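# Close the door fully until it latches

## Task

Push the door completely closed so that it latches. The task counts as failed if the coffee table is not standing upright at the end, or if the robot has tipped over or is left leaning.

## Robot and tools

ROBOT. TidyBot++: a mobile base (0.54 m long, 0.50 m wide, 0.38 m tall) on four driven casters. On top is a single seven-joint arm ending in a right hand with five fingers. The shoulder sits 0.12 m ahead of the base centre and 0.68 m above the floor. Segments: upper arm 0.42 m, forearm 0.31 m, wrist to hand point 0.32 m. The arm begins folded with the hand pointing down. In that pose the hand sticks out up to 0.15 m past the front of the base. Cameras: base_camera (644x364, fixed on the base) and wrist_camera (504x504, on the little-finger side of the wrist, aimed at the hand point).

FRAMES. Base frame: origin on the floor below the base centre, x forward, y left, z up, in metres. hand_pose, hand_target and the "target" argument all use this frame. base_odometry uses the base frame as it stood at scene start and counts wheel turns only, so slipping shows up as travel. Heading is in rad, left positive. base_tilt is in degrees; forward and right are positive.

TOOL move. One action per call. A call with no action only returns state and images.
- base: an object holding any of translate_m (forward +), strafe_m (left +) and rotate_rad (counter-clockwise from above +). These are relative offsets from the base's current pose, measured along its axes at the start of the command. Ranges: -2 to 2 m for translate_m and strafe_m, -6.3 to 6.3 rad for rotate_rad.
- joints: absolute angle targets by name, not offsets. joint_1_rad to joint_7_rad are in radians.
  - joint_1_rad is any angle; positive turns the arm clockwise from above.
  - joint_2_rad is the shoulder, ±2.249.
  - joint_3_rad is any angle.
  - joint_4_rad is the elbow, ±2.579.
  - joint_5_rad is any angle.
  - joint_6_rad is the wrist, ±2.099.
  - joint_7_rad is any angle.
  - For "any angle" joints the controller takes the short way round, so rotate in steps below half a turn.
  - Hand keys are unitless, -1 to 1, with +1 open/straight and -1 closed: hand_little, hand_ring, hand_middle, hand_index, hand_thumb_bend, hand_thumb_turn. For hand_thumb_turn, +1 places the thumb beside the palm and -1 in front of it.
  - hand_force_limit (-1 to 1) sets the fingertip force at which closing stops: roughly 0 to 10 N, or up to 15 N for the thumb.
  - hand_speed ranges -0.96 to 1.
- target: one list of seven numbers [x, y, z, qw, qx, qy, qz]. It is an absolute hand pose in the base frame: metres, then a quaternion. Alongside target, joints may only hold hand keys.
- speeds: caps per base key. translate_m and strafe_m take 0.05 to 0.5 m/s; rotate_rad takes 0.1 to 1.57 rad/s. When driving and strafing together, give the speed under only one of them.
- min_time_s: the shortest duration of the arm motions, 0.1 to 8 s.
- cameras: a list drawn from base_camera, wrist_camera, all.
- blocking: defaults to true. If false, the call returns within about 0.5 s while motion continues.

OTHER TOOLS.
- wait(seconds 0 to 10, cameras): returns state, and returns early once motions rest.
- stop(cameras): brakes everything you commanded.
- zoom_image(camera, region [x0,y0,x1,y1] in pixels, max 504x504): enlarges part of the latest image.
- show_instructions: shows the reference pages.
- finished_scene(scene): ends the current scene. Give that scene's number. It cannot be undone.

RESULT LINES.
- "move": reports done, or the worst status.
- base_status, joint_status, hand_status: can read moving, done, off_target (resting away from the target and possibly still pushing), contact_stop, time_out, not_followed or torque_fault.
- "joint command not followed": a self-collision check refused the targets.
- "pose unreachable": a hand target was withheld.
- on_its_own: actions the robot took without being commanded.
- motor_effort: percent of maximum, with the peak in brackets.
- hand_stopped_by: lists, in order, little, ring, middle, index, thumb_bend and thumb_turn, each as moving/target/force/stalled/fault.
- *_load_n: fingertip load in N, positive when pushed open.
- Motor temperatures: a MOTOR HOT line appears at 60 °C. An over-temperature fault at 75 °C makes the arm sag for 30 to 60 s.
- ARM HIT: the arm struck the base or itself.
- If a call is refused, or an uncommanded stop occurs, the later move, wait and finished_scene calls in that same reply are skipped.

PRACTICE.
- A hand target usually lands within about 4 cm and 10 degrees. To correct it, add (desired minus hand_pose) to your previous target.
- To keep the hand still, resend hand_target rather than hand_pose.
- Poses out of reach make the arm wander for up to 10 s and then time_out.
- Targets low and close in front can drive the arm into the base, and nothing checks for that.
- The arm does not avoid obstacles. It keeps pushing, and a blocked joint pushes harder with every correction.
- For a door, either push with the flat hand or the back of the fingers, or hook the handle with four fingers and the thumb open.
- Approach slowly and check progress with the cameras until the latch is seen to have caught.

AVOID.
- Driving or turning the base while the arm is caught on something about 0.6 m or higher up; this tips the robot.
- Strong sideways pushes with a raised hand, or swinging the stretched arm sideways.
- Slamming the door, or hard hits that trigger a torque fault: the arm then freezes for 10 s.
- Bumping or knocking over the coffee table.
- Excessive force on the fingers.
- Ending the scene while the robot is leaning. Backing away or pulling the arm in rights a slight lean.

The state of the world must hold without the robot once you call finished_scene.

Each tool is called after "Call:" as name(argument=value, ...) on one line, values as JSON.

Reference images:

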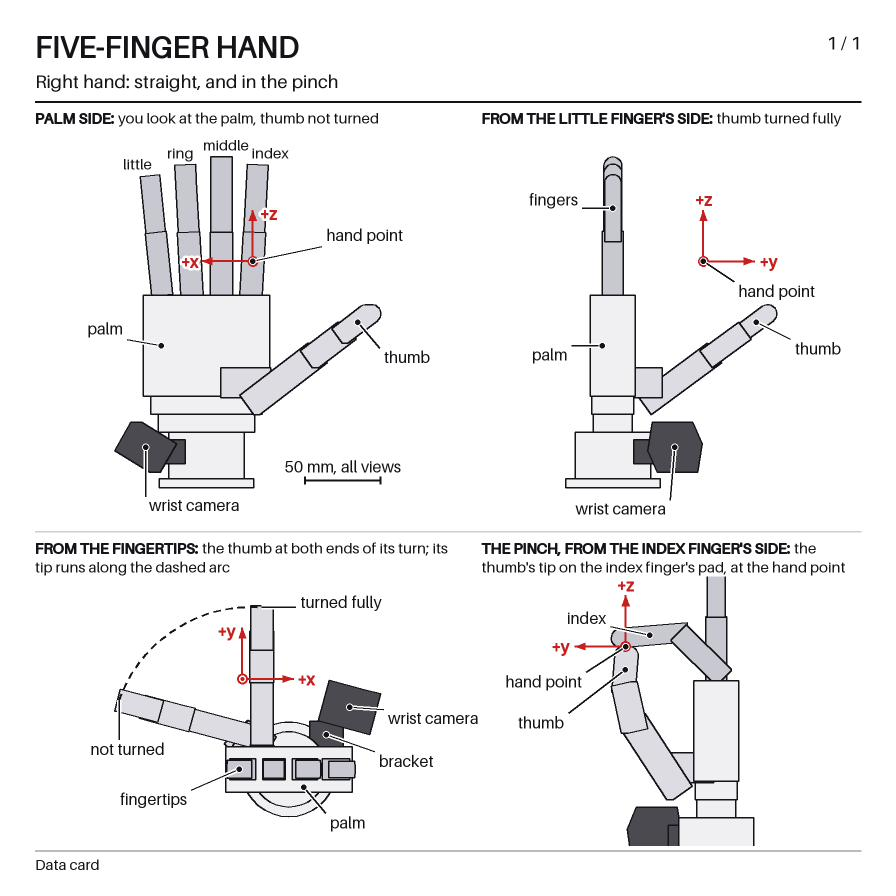

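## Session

Call:
move(joints={"joint_1_rad":0,"joint_2_rad":-1.2,"joint_3_rad":3.142,"joint_4_rad":-2.03,"joint_5_rad":0,"joint_6_rad":-0.5,"joint_7_rad":-1.832}, cameras=["all"])

Scene clock: 3.43 s.
Motor temperatures (°C): [32 33 33 28 38 36 41]
move: done
base_odometry: x=+0.000 y=+0.000 heading=+0.000
base_tilt: forward=+0.0 right=-0.1
base_status: not commanded
joint_positions: joint_1_rad=+0.017 joint_2_rad=-1.175 joint_3_rad=+3.134 joint_4_rad=-2.041 joint_5_rad=-0.040 joint_6_rad=-0.547 joint_7_rad=+4.370 hand_little=+1.000 hand_ring=+1.000 hand_middle=+1.000 hand_index=+1.000 hand_thumb_turn=+1.000 hand_thumb_bend=+1.000 hand_force_limit=+0.000 hand_speed=-0.800
joint_status: all done
hand_stopped_by: target,target,target,target,target,target
little_load_n: 0.0
ring_load_n: 0.0
middle_load_n: 0.0
index_load_n: 0.0
thumb_bend_load_n: 0.0
thumb_turn_load_n: 0.0
motor_effort: joint_1_rad=+0(1) joint_2_rad=+14(17) joint_3_rad=+1(2) joint_4_rad=+13(16) joint_5_rad=-2(3) joint_6_rad=+7(8) joint_7_rad=+0(1)
hand_pose: x=+0.2966 y=-0.0368 z=+1.0486 quat_wxyz=(+0.141, -0.639, +0.116, -0.748) (m; base frame)
hand_target: x=+0.2824 y=-0.0490 z=+1.0792 quat_wxyz=(+0.103, -0.612, +0.081, -0.780) (m; base frame)
hand_status: not commanded
pictures: base_camera, wrist_camera
camera_calibration:
wrist_camera: T_world_to_cam=[[0.0345264, -0.996625, -0.0744696, 0.029415], [-0.285232, 0.0615883, -0.956478, 1.10282], [0.957836, 0.0542648, -0.282143, 0.128835], [0, 0, 0, 1]] pos_world=[0.190141, -0.0455963, 1.09336]

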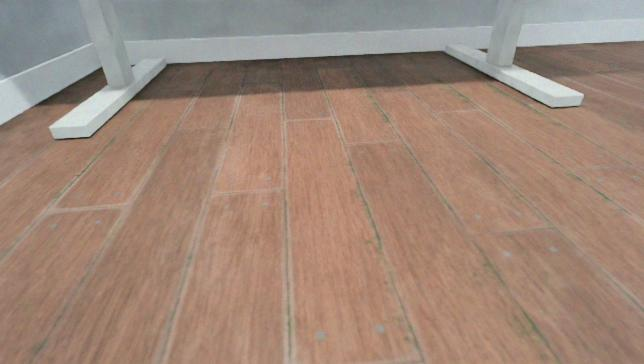

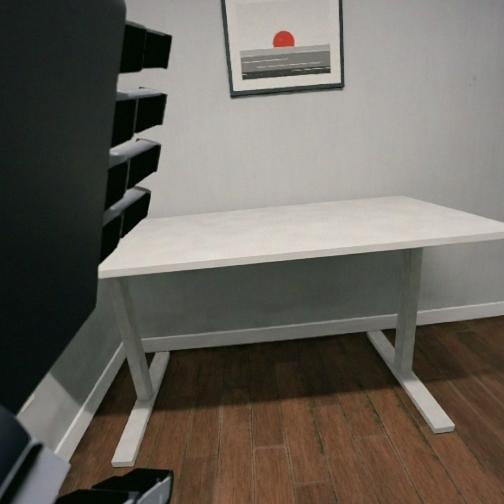

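Call:
move(base={"rotate_rad":-1.7}, cameras=["all"])

Call:
move(base={"rotate_rad":-0.8}, cameras=["all"])

Call:
move(base={"rotate_rad":-0.7}, cameras=["all"])

Scene clock: 12.07 s.
move: done
base_odometry: x=+0.000 y=+0.000 heading=-1.699
base_tilt: forward=+0.0 right=-0.1
base_status: done
joint_positions: joint_1_rad=+0.013 joint_2_rad=-1.175 joint_3_rad=+3.134 joint_4_rad=-2.041 joint_5_rad=-0.038 joint_6_rad=-0.546 joint_7_rad=+4.373 hand_little=+1.000 hand_ring=+1.000 hand_middle=+1.000 hand_index=+1.000 hand_thumb_turn=+1.000 hand_thumb_bend=+1.000 hand_force_limit=+0.000 hand_speed=-0.800
joint_status: not commanded
hand_stopped_by: target,target,target,target,target,target
little_load_n: 0.0
ring_load_n: 0.0
middle_load_n: 0.0
index_load_n: 0.0
thumb_bend_load_n: 0.0
thumb_turn_load_n: 0.0
motor_effort: joint_1_rad=+0(2) joint_2_rad=+15(16) joint_3_rad=+1(1) joint_4_rad=+13(13) joint_5_rad=-2(2) joint_6_rad=+7(7) joint_7_rad=+0(0)
hand_pose: x=+0.2967 y=-0.0365 z=+1.0490 quat_wxyz=(+0.141, -0.639, +0.113, -0.748) (m; base frame)
hand_target: x=+0.2824 y=-0.0490 z=+1.0792 quat_wxyz=(+0.103, -0.612, +0.081, -0.780) (m; base frame)
hand_status: not commanded
pictures: base_camera, wrist_camera
camera_calibration:
wrist_camera: T_world_to_cam=[[0.0373624, -0.996819, -0.0703958, 0.0245366], [-0.284823, 0.0569004, -0.95689, 1.10339], [0.957852, 0.0558021, -0.281791, 0.128526], [0, 0, 0, 1]] pos_world=[0.190246, -0.0454969, 1.09377]

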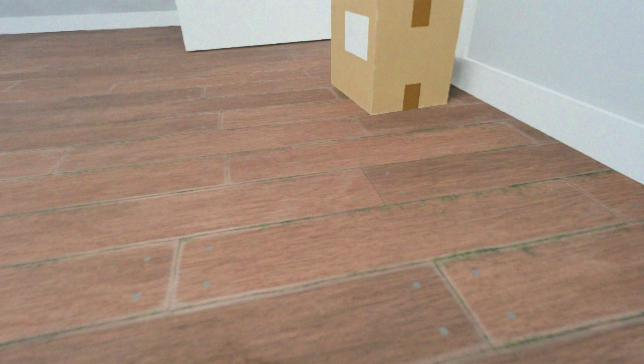

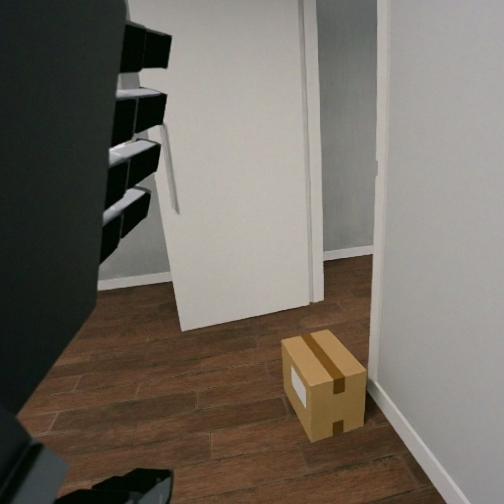

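Scene clock: 13.80 s.
move: done
base_odometry: x=+0.000 y=+0.000 heading=-2.498
base_tilt: forward=+0.0 right=-0.1
base_status: done
joint_positions: joint_1_rad=+0.011 joint_2_rad=-1.175 joint_3_rad=+3.134 joint_4_rad=-2.041 joint_5_rad=-0.037 joint_6_rad=-0.546 joint_7_rad=+4.373 hand_little=+1.000 hand_ring=+1.000 hand_middle=+1.000 hand_index=+1.000 hand_thumb_turn=+1.000 hand_thumb_bend=+1.000 hand_force_limit=+0.000 hand_speed=-0.800
joint_status: not commanded
hand_stopped_by: target,target,target,target,target,target
little_load_n: 0.0
ring_load_n: 0.0
middle_load_n: 0.0
index_load_n: 0.0
thumb_bend_load_n: 0.0
thumb_turn_load_n: 0.0
motor_effort: joint_1_rad=+0(1) joint_2_rad=+14(16) joint_3_rad=+1(1) joint_4_rad=+13(14) joint_5_rad=-1(2) joint_6_rad=+7(7) joint_7_rad=+0(1)
hand_pose: x=+0.2967 y=-0.0364 z=+1.0490 quat_wxyz=(+0.141, -0.639, +0.113, -0.748) (m; base frame)
hand_target: x=+0.2824 y=-0.0490 z=+1.0792 quat_wxyz=(+0.103, -0.612, +0.081, -0.780) (m; base frame)
hand_status: not commanded
pictures: base_camera, wrist_camera
camera_calibration:
wrist_camera: T_world_to_cam=[[0.0385784, -0.996813, -0.069823, 0.0236786], [-0.284851, 0.0560054, -0.956934, 1.10341], [0.957795, 0.0568062, -0.281782, 0.128572], [0, 0, 0, 1]] pos_world=[0.190247, -0.0454974, 1.09377]

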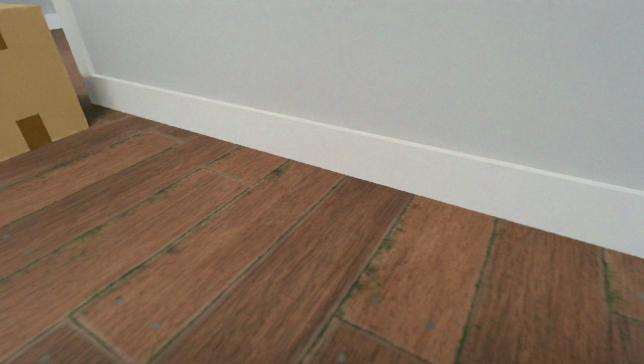

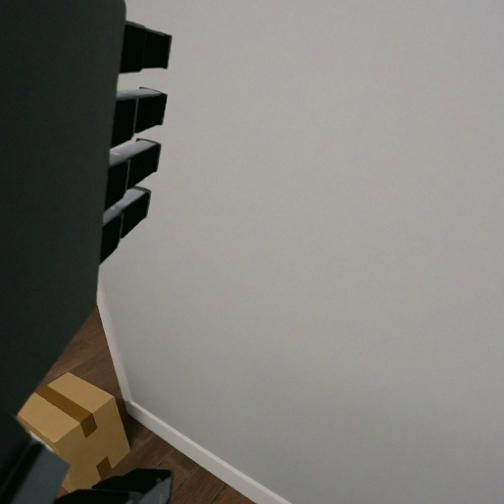

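Scene clock: 15.43 s.
move: done
base_odometry: x=+0.000 y=+0.000 heading=+3.086
base_tilt: forward=+0.0 right=-0.1
base_status: done
joint_positions: joint_1_rad=+0.010 joint_2_rad=-1.175 joint_3_rad=+3.134 joint_4_rad=-2.041 joint_5_rad=-0.037 joint_6_rad=-0.546 joint_7_rad=+4.373 hand_little=+1.000 hand_ring=+1.000 hand_middle=+1.000 hand_index=+1.000 hand_thumb_turn=+1.000 hand_thumb_bend=+1.000 hand_force_limit=+0.000 hand_speed=-0.800
joint_status: not commanded
hand_stopped_by: target,target,target,target,target,target
little_load_n: 0.0
ring_load_n: 0.0
middle_load_n: 0.0
index_load_n: 0.0
thumb_bend_load_n: 0.0
thumb_turn_load_n: 0.0
motor_effort: joint_1_rad=+0(1) joint_2_rad=+14(16) joint_3_rad=+1(1) joint_4_rad=+13(13) joint_5_rad=-2(2) joint_6_rad=+6(7) joint_7_rad=+0(0)
hand_pose: x=+0.2967 y=-0.0363 z=+1.0490 quat_wxyz=(+0.142, -0.639, +0.112, -0.748) (m; base frame)
hand_target: x=+0.2824 y=-0.0490 z=+1.0792 quat_wxyz=(+0.103, -0.612, +0.081, -0.780) (m; base frame)
hand_status: not commanded
pictures: base_camera, wrist_camera
camera_calibration:
wrist_camera: T_world_to_cam=[[0.0391078, -0.996818, -0.0694635, 0.0232839], [-0.284885, 0.0555087, -0.956953, 1.10341], [0.957764, 0.0572134, -0.281807, 0.128617], [0, 0, 0, 1]] pos_world=[0.190248, -0.0453975, 1.09377]

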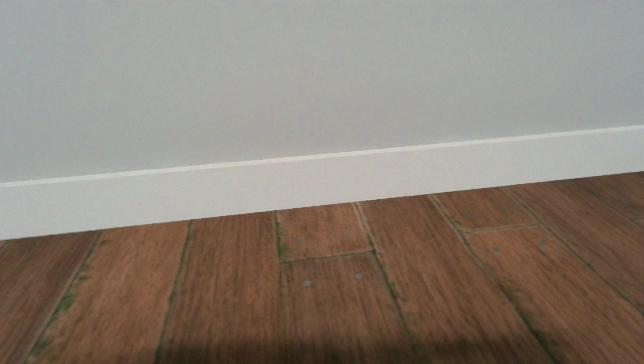

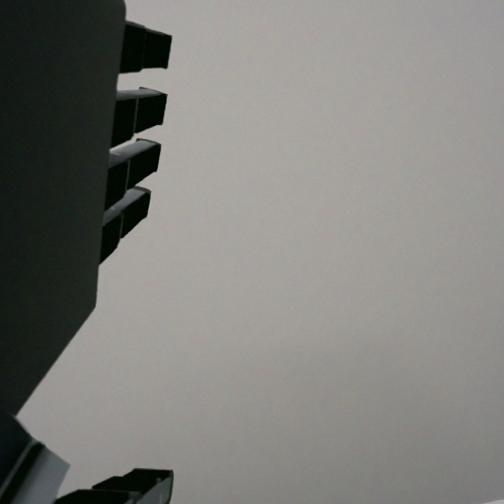

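Call:
move(base={"translate_m":-0.273,"strafe_m":1.689,"rotate_rad":-1.4425}, joints={"joint_1_rad":1.57,"joint_2_rad":-0.332,"joint_3_rad":3.14,"joint_4_rad":-2.545,"joint_5_rad":0,"joint_6_rad":-0.83,"joint_7_rad":1.57}, cameras=["all"])

Scene clock: 140.93 s.
move: done
base_odometry: x=+0.180 y=-1.702 heading=+1.643
base_tilt: forward=+0.0 right=-0.1
base_status: done
joint_positions: joint_1_rad=+1.553 joint_2_rad=-0.351 joint_3_rad=+3.135 joint_4_rad=-2.518 joint_5_rad=-0.035 joint_6_rad=-0.789 joint_7_rad=+1.649 hand_little=+1.000 hand_ring=+1.000 hand_middle=+1.000 hand_index=+1.000 hand_thumb_turn=+1.000 hand_thumb_bend=+1.000 hand_force_limit=+0.000 hand_speed=-0.800
joint_status: all done
hand_stopped_by: target,target,target,target,target,target
little_load_n: 0.0
ring_load_n: 0.0
middle_load_n: 0.0
index_load_n: 0.0
thumb_bend_load_n: 0.0
thumb_turn_load_n: 0.0
motor_effort: joint_1_rad=-1(2) joint_2_rad=+0(16) joint_3_rad=+0(2) joint_4_rad=+11(16) joint_5_rad=-2(3) joint_6_rad=+0(8) joint_7_rad=+0(1)
hand_pose: x=+0.1947 y=-0.1998 z=+0.5904 quat_wxyz=(+0.073, +0.676, +0.731, -0.059) (m; base frame)
hand_target: x=+0.1809 y=-0.1768 z=+0.5738 quat_wxyz=(+0.035, +0.706, +0.707, -0.035) (m; base frame)
hand_status: not commanded
pictures: base_camera, wrist_camera
camera_calibration:
wrist_camera: T_world_to_cam=[[0.933942, 0.353064, -0.0556583, -0.0802237], [0.316462, -0.744437, 0.587934, -0.544458], [0.166144, -0.56671, -0.806992, 0.445936], [0, 0, 0, 1]] pos_world=[0.173135, -0.124274, 0.675506]

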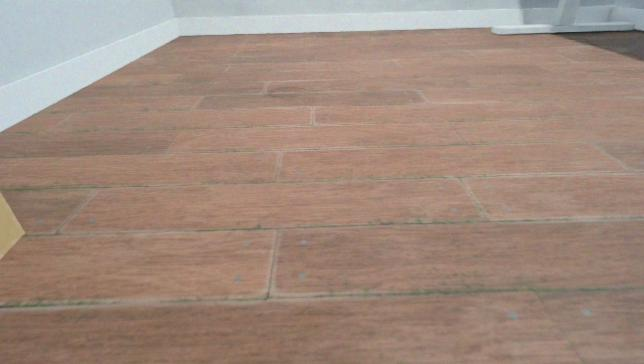

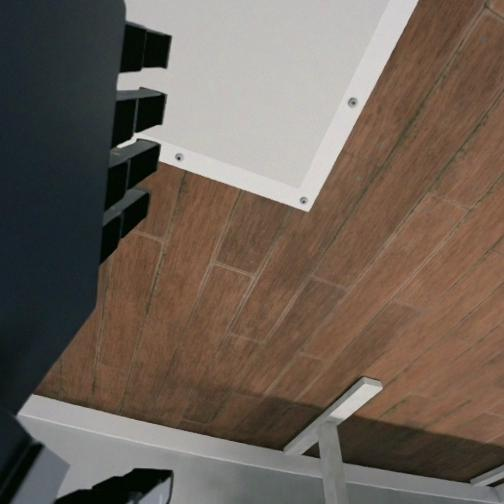

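Call:
move(base={"strafe_m":0.40}, speeds={"strafe_m":0.25}, cameras=["base_camera"])

Call:
move(base={"translate_m":0.34}, speeds={"translate_m":0.15}, cameras=["base_camera"])

Scene clock: 155.23 s.
move: done
base_odometry: x=-0.220 y=-1.731 heading=+1.643
base_tilt: forward=+0.0 right=-0.1
base_status: done
joint_positions: joint_1_rad=+1.554 joint_2_rad=-0.346 joint_3_rad=+3.135 joint_4_rad=-2.523 joint_5_rad=-0.035 joint_6_rad=-0.793 joint_7_rad=+1.649 hand_little=+1.000 hand_ring=+1.000 hand_middle=+1.000 hand_index=+1.000 hand_thumb_turn=+1.000 hand_thumb_bend=+1.000 hand_force_limit=+0.000 hand_speed=-0.800
joint_status: not commanded
hand_stopped_by: target,target,target,target,target,target
little_load_n: 0.0
ring_load_n: 0.0
middle_load_n: 0.0
index_load_n: 0.0
thumb_bend_load_n: -0.5
thumb_turn_load_n: 0.0
motor_effort: joint_1_rad=+0(1) joint_2_rad=-1(3) joint_3_rad=+1(1) joint_4_rad=+11(11) joint_5_rad=-2(2) joint_6_rad=+0(2) joint_7_rad=+0(0)
hand_pose: x=+0.1946 y=-0.1957 z=+0.5873 quat_wxyz=(+0.068, +0.676, +0.732, -0.053) (m; base frame)
hand_target: x=+0.1809 y=-0.1768 z=+0.5738 quat_wxyz=(+0.035, +0.706, +0.707, -0.035) (m; base frame)
hand_status: not commanded
pictures: base_camera

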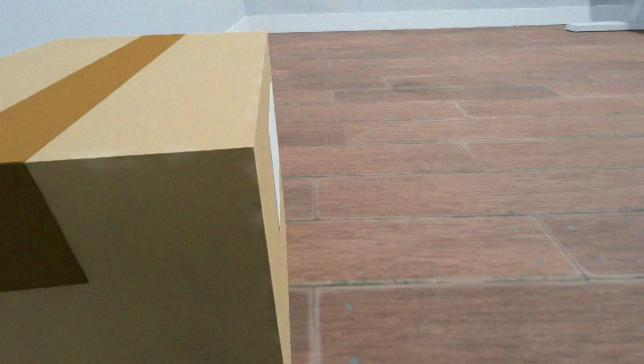

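Scene clock: 158.17 s.
move: done
base_odometry: x=-0.244 y=-1.392 heading=+1.643
base_tilt: forward=+0.1 right=-0.1
base_status: done
joint_positions: joint_1_rad=+1.554 joint_2_rad=-0.346 joint_3_rad=+3.135 joint_4_rad=-2.523 joint_5_rad=-0.035 joint_6_rad=-0.793 joint_7_rad=+1.648 hand_little=+1.000 hand_ring=+1.000 hand_middle=+1.000 hand_index=+1.000 hand_thumb_turn=+1.000 hand_thumb_bend=+1.000 hand_force_limit=+0.000 hand_speed=-0.800
joint_status: not commanded
hand_stopped_by: target,target,target,target,target,target
little_load_n: 0.0
ring_load_n: 0.0
middle_load_n: 0.0
index_load_n: 0.0
thumb_bend_load_n: 0.0
thumb_turn_load_n: 0.0
motor_effort: joint_1_rad=+0(1) joint_2_rad=-1(2) joint_3_rad=+1(1) joint_4_rad=+10(11) joint_5_rad=-2(2) joint_6_rad=+1(1) joint_7_rad=+0(0)
hand_pose: x=+0.1945 y=-0.1956 z=+0.5872 quat_wxyz=(+0.068, +0.676, +0.732, -0.054) (m; base frame)
hand_target: x=+0.1809 y=-0.1768 z=+0.5738 quat_wxyz=(+0.035, +0.706, +0.707, -0.035) (m; base frame)
hand_status: not commanded
pictures: base_camera

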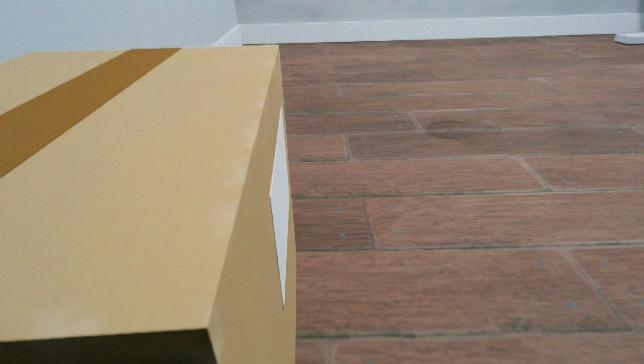

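Call:
move(base={"translate_m":-0.24,"strafe_m":-0.87})

Call:
move(base={"translate_m":-0.92})

Call:
move(base={"strafe_m":0.37}, cameras=["base_camera"])

Call:
move(base={"translate_m":0.77,"strafe_m":0.53}, speeds={"translate_m":0.15}, cameras=["base_camera"])

Scene clock: 175.80 s.
move: done
base_odometry: x=+0.641 y=-1.568 heading=+1.644
base_tilt: forward=+0.0 right=-0.1
base_status: done
joint_positions: joint_1_rad=+1.554 joint_2_rad=-0.343 joint_3_rad=+3.135 joint_4_rad=-2.524 joint_5_rad=-0.035 joint_6_rad=-0.794 joint_7_rad=+1.648 hand_little=+1.000 hand_ring=+1.000 hand_middle=+1.000 hand_index=+1.000 hand_thumb_turn=+1.000 hand_thumb_bend=+1.000 hand_force_limit=+0.000 hand_speed=-0.800
joint_status: not commanded
hand_stopped_by: target,target,target,target,target,target
little_load_n: 0.0
ring_load_n: 0.0
middle_load_n: 0.0
index_load_n: 0.0
thumb_bend_load_n: 0.0
thumb_turn_load_n: 0.0
motor_effort: joint_1_rad=-1(1) joint_2_rad=-1(3) joint_3_rad=+1(1) joint_4_rad=+11(12) joint_5_rad=-2(2) joint_6_rad=+0(2) joint_7_rad=+0(0)
hand_pose: x=+0.1945 y=-0.1947 z=+0.5863 quat_wxyz=(+0.066, +0.676, +0.732, -0.052) (m; base frame)
hand_target: x=+0.1809 y=-0.1768 z=+0.5738 quat_wxyz=(+0.035, +0.706, +0.707, -0.035) (m; base frame)
hand_status: not commanded
pictures: none

Scene clock: 179.00 s.
move: done
base_odometry: x=+0.708 y=-2.485 heading=+1.645
base_tilt: forward=+0.0 right=-0.1
base_status: done
joint_positions: joint_1_rad=+1.554 joint_2_rad=-0.343 joint_3_rad=+3.135 joint_4_rad=-2.524 joint_5_rad=-0.035 joint_6_rad=-0.794 joint_7_rad=+1.648 hand_little=+1.000 hand_ring=+1.000 hand_middle=+1.000 hand_index=+1.000 hand_thumb_turn=+1.000 hand_thumb_bend=+1.000 hand_force_limit=+0.000 hand_speed=-0.800
joint_status: not commanded
hand_stopped_by: target,target,target,target,target,target
little_load_n: 0.0
ring_load_n: 0.0
middle_load_n: 0.5
index_load_n: 0.0
thumb_bend_load_n: 0.0
thumb_turn_load_n: 0.0
motor_effort: joint_1_rad=+0(1) joint_2_rad=-1(2) joint_3_rad=+0(1) joint_4_rad=+10(11) joint_5_rad=-2(2) joint_6_rad=+0(1) joint_7_rad=+0(0)
hand_pose: x=+0.1944 y=-0.1947 z=+0.5863 quat_wxyz=(+0.066, +0.676, +0.732, -0.052) (m; base frame)
hand_target: x=+0.1809 y=-0.1768 z=+0.5738 quat_wxyz=(+0.035, +0.706, +0.707, -0.035) (m; base frame)
hand_status: not commanded
pictures: none

Scene clock: 181.10 s.
move: done
base_odometry: x=+0.339 y=-2.513 heading=+1.645
base_tilt: forward=+0.0 right=-0.1
base_status: done
joint_positions: joint_1_rad=+1.554 joint_2_rad=-0.342 joint_3_rad=+3.135 joint_4_rad=-2.527 joint_5_rad=-0.035 joint_6_rad=-0.797 joint_7_rad=+1.648 hand_little=+1.000 hand_ring=+1.000 hand_middle=+1.000 hand_index=+1.000 hand_thumb_turn=+1.000 hand_thumb_bend=+1.000 hand_force_limit=+0.000 hand_speed=-0.800
joint_status: not commanded
hand_stopped_by: target,target,target,target,target,target
little_load_n: 0.0
ring_load_n: 0.0
middle_load_n: 0.0
index_load_n: 0.0
thumb_bend_load_n: 0.0
thumb_turn_load_n: 0.0
motor_effort: joint_1_rad=+0(1) joint_2_rad=-1(3) joint_3_rad=+1(1) joint_4_rad=+11(12) joint_5_rad=-2(2) joint_6_rad=+1(2) joint_7_rad=+0(0)
hand_pose: x=+0.1944 y=-0.1923 z=+0.5848 quat_wxyz=(+0.064, +0.676, +0.732, -0.050) (m; base frame)
hand_target: x=+0.1809 y=-0.1768 z=+0.5738 quat_wxyz=(+0.035, +0.706, +0.707, -0.035) (m; base frame)
hand_status: not commanded
pictures: base_camera

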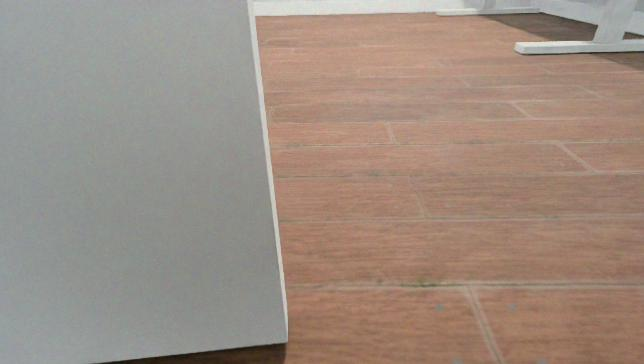

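Scene clock: 187.93 s.
move: done
base_odometry: x=-0.247 y=-1.784 heading=+1.645
base_tilt: forward=+0.1 right=-0.1
base_status: done
joint_positions: joint_1_rad=+1.555 joint_2_rad=-0.341 joint_3_rad=+3.135 joint_4_rad=-2.527 joint_5_rad=-0.033 joint_6_rad=-0.798 joint_7_rad=+1.648 hand_little=+1.000 hand_ring=+1.000 hand_middle=+1.000 hand_index=+1.000 hand_thumb_turn=+1.000 hand_thumb_bend=+1.000 hand_force_limit=+0.000 hand_speed=-0.800
joint_status: not commanded
hand_stopped_by: target,target,target,target,target,target
little_load_n: 0.0
ring_load_n: 0.0
middle_load_n: 0.0
index_load_n: 0.0
thumb_bend_load_n: -0.5
thumb_turn_load_n: 0.0
motor_effort: joint_1_rad=-1(1) joint_2_rad=-1(4) joint_3_rad=+1(2) joint_4_rad=+10(11) joint_5_rad=-2(3) joint_6_rad=+0(2) joint_7_rad=+0(0)
hand_pose: x=+0.1939 y=-0.1918 z=+0.5844 quat_wxyz=(+0.063, +0.676, +0.732, -0.049) (m; base frame)
hand_target: x=+0.1809 y=-0.1768 z=+0.5738 quat_wxyz=(+0.035, +0.706, +0.707, -0.035) (m; base frame)
hand_status: not commanded
pictures: base_camera

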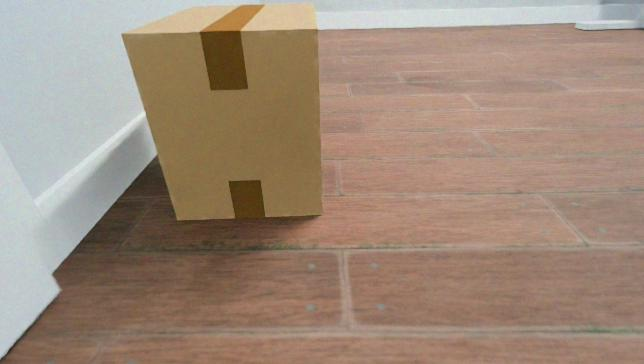

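Call:
move(base={"translate_m":0.05,"strafe_m":0.1}, speeds={"translate_m":0.08})

Call:
move(base={"strafe_m":0.03}, speeds={"strafe_m":0.05}, cameras=["base_camera"])

Call:
move(base={"strafe_m":0.03}, speeds={"strafe_m":0.05}, cameras=["base_camera"])

Scene clock: 197.63 s.
move: done
base_odometry: x=-0.350 y=-1.742 heading=+1.645
base_tilt: forward=+0.0 right=-0.1
base_status: done
joint_positions: joint_1_rad=+1.555 joint_2_rad=-0.340 joint_3_rad=+3.135 joint_4_rad=-2.528 joint_5_rad=-0.033 joint_6_rad=-0.798 joint_7_rad=+1.648 hand_little=+1.000 hand_ring=+1.000 hand_middle=+1.000 hand_index=+1.000 hand_thumb_turn=+1.000 hand_thumb_bend=+1.000 hand_force_limit=+0.000 hand_speed=-0.800
joint_status: not commanded
hand_stopped_by: target,target,target,target,target,target
little_load_n: 0.0
ring_load_n: 0.0
middle_load_n: 0.0
index_load_n: 0.0
thumb_bend_load_n: 0.0
thumb_turn_load_n: 0.0
motor_effort: joint_1_rad=-1(1) joint_2_rad=-1(3) joint_3_rad=+0(1) joint_4_rad=+10(11) joint_5_rad=-2(2) joint_6_rad=+1(1) joint_7_rad=+0(0)
hand_pose: x=+0.1939 y=-0.1916 z=+0.5842 quat_wxyz=(+0.062, +0.676, +0.732, -0.049) (m; base frame)
hand_target: x=+0.1809 y=-0.1768 z=+0.5738 quat_wxyz=(+0.035, +0.706, +0.707, -0.035) (m; base frame)
hand_status: not commanded
pictures: none

Scene clock: 198.73 s.
move: done
base_odometry: x=-0.380 y=-1.744 heading=+1.645
base_tilt: forward=+0.0 right=-0.1
base_status: done
joint_positions: joint_1_rad=+1.555 joint_2_rad=-0.340 joint_3_rad=+3.135 joint_4_rad=-2.528 joint_5_rad=-0.033 joint_6_rad=-0.798 joint_7_rad=+1.648 hand_little=+1.000 hand_ring=+1.000 hand_middle=+1.000 hand_index=+1.000 hand_thumb_turn=+1.000 hand_thumb_bend=+1.000 hand_force_limit=+0.000 hand_speed=-0.800
joint_status: not commanded
hand_stopped_by: target,target,target,target,target,target
little_load_n: 0.0
ring_load_n: 0.0
middle_load_n: 0.0
index_load_n: 0.0
thumb_bend_load_n: 0.0
thumb_turn_load_n: 0.0
motor_effort: joint_1_rad=-1(1) joint_2_rad=-1(2) joint_3_rad=+1(1) joint_4_rad=+11(11) joint_5_rad=-2(2) joint_6_rad=+0(1) joint_7_rad=+0(0)
hand_pose: x=+0.1939 y=-0.1916 z=+0.5842 quat_wxyz=(+0.062, +0.676, +0.732, -0.049) (m; base frame)
hand_target: x=+0.1809 y=-0.1768 z=+0.5738 quat_wxyz=(+0.035, +0.706, +0.707, -0.035) (m; base frame)
hand_status: not commanded
pictures: base_camera

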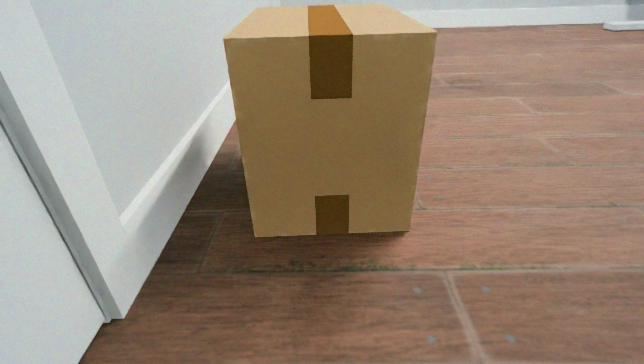

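Scene clock: 201.23 s.
move: time_out
base_odometry: x=-0.382 y=-1.744 heading=+1.644
base_tilt: forward=+0.0 right=-0.1
base_status: strafe_m time_out (by the wheels' count: +0.002 of +0.030)
joint_positions: joint_1_rad=+1.555 joint_2_rad=-0.340 joint_3_rad=+3.135 joint_4_rad=-2.528 joint_5_rad=-0.033 joint_6_rad=-0.798 joint_7_rad=+1.648 hand_little=+1.000 hand_ring=+1.000 hand_middle=+1.000 hand_index=+1.000 hand_thumb_turn=+1.000 hand_thumb_bend=+1.000 hand_force_limit=+0.000 hand_speed=-0.800
joint_status: not commanded
hand_stopped_by: target,target,target,target,target,target
little_load_n: 0.0
ring_load_n: 0.0
middle_load_n: 0.0
index_load_n: 0.0
thumb_bend_load_n: 0.0
thumb_turn_load_n: 0.0
motor_effort: joint_1_rad=-1(1) joint_2_rad=-1(6) joint_3_rad=+0(1) joint_4_rad=+10(12) joint_5_rad=-2(2) joint_6_rad=+1(1) joint_7_rad=+0(1)
hand_pose: x=+0.1938 y=-0.1914 z=+0.5840 quat_wxyz=(+0.062, +0.677, +0.732, -0.048) (m; base frame)
hand_target: x=+0.1809 y=-0.1768 z=+0.5738 quat_wxyz=(+0.035, +0.706, +0.707, -0.035) (m; base frame)
hand_status: not commanded
pictures: base_camera

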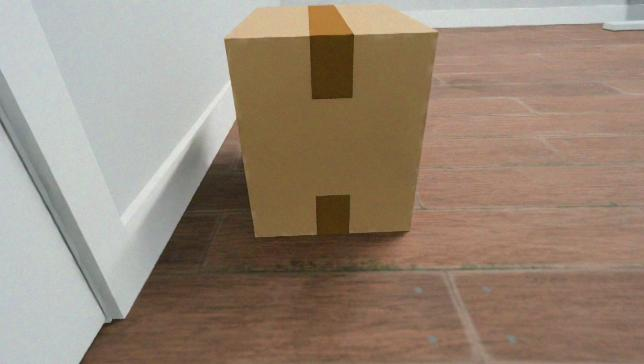

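Call:
move(base={"strafe_m":-0.3}, speeds={"strafe_m":0.3})

Call:
move(base={"rotate_rad":0.9}, cameras=["base_camera"])

Scene clock: 209.97 s.
move: done
base_odometry: x=-0.083 y=-1.722 heading=+1.644
base_tilt: forward=+0.0 right=-0.1
base_status: done
joint_positions: joint_1_rad=+1.555 joint_2_rad=-0.338 joint_3_rad=+3.135 joint_4_rad=-2.528 joint_5_rad=-0.033 joint_6_rad=-0.798 joint_7_rad=+1.648 hand_little=+1.000 hand_ring=+1.000 hand_middle=+1.000 hand_index=+1.000 hand_thumb_turn=+1.000 hand_thumb_bend=+1.000 hand_force_limit=+0.000 hand_speed=-0.800
joint_status: not commanded
hand_stopped_by: target,target,target,target,target,target
little_load_n: 0.0
ring_load_n: 0.0
middle_load_n: 0.0
index_load_n: 0.5
thumb_bend_load_n: 0.0
thumb_turn_load_n: 0.0
motor_effort: joint_1_rad=+0(1) joint_2_rad=-1(4) joint_3_rad=+0(1) joint_4_rad=+11(12) joint_5_rad=-2(2) joint_6_rad=+0(2) joint_7_rad=+0(0)
hand_pose: x=+0.1937 y=-0.1909 z=+0.5836 quat_wxyz=(+0.061, +0.677, +0.732, -0.048) (m; base frame)
hand_target: x=+0.1809 y=-0.1768 z=+0.5738 quat_wxyz=(+0.035, +0.706, +0.707, -0.035) (m; base frame)
hand_status: not commanded
pictures: none

Scene clock: 211.77 s.
move: done
base_odometry: x=-0.083 y=-1.721 heading=+2.543
base_tilt: forward=+0.0 right=-0.1
base_status: done
joint_positions: joint_1_rad=+1.555 joint_2_rad=-0.338 joint_3_rad=+3.135 joint_4_rad=-2.528 joint_5_rad=-0.033 joint_6_rad=-0.798 joint_7_rad=+1.648 hand_little=+1.000 hand_ring=+1.000 hand_middle=+1.000 hand_index=+1.000 hand_thumb_turn=+1.000 hand_thumb_bend=+1.000 hand_force_limit=+0.000 hand_speed=-0.800
joint_status: not commanded
hand_stopped_by: target,target,target,target,target,target
little_load_n: 0.0
ring_load_n: -0.5
middle_load_n: 0.0
index_load_n: 0.0
thumb_bend_load_n: 0.0
thumb_turn_load_n: 0.0
motor_effort: joint_1_rad=+0(1) joint_2_rad=-1(2) joint_3_rad=+1(1) joint_4_rad=+10(11) joint_5_rad=-2(3) joint_6_rad=+1(1) joint_7_rad=+0(1)
hand_pose: x=+0.1937 y=-0.1910 z=+0.5836 quat_wxyz=(+0.061, +0.677, +0.732, -0.048) (m; base frame)
hand_target: x=+0.1809 y=-0.1768 z=+0.5738 quat_wxyz=(+0.035, +0.706, +0.707, -0.035) (m; base frame)
hand_status: not commanded
pictures: base_camera

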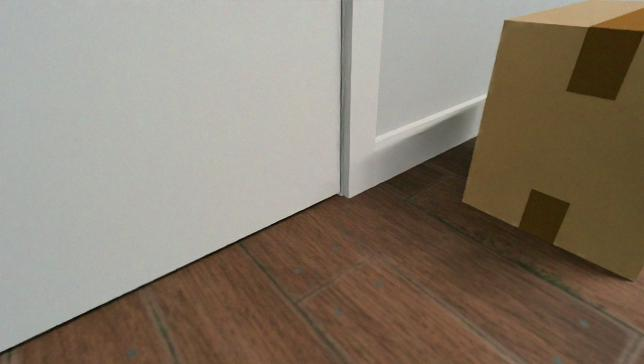

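The door is flush with the frame and stays closed without the robot touching it.

Call:
finished_scene(scene=2)

The scene is finished: the task was done.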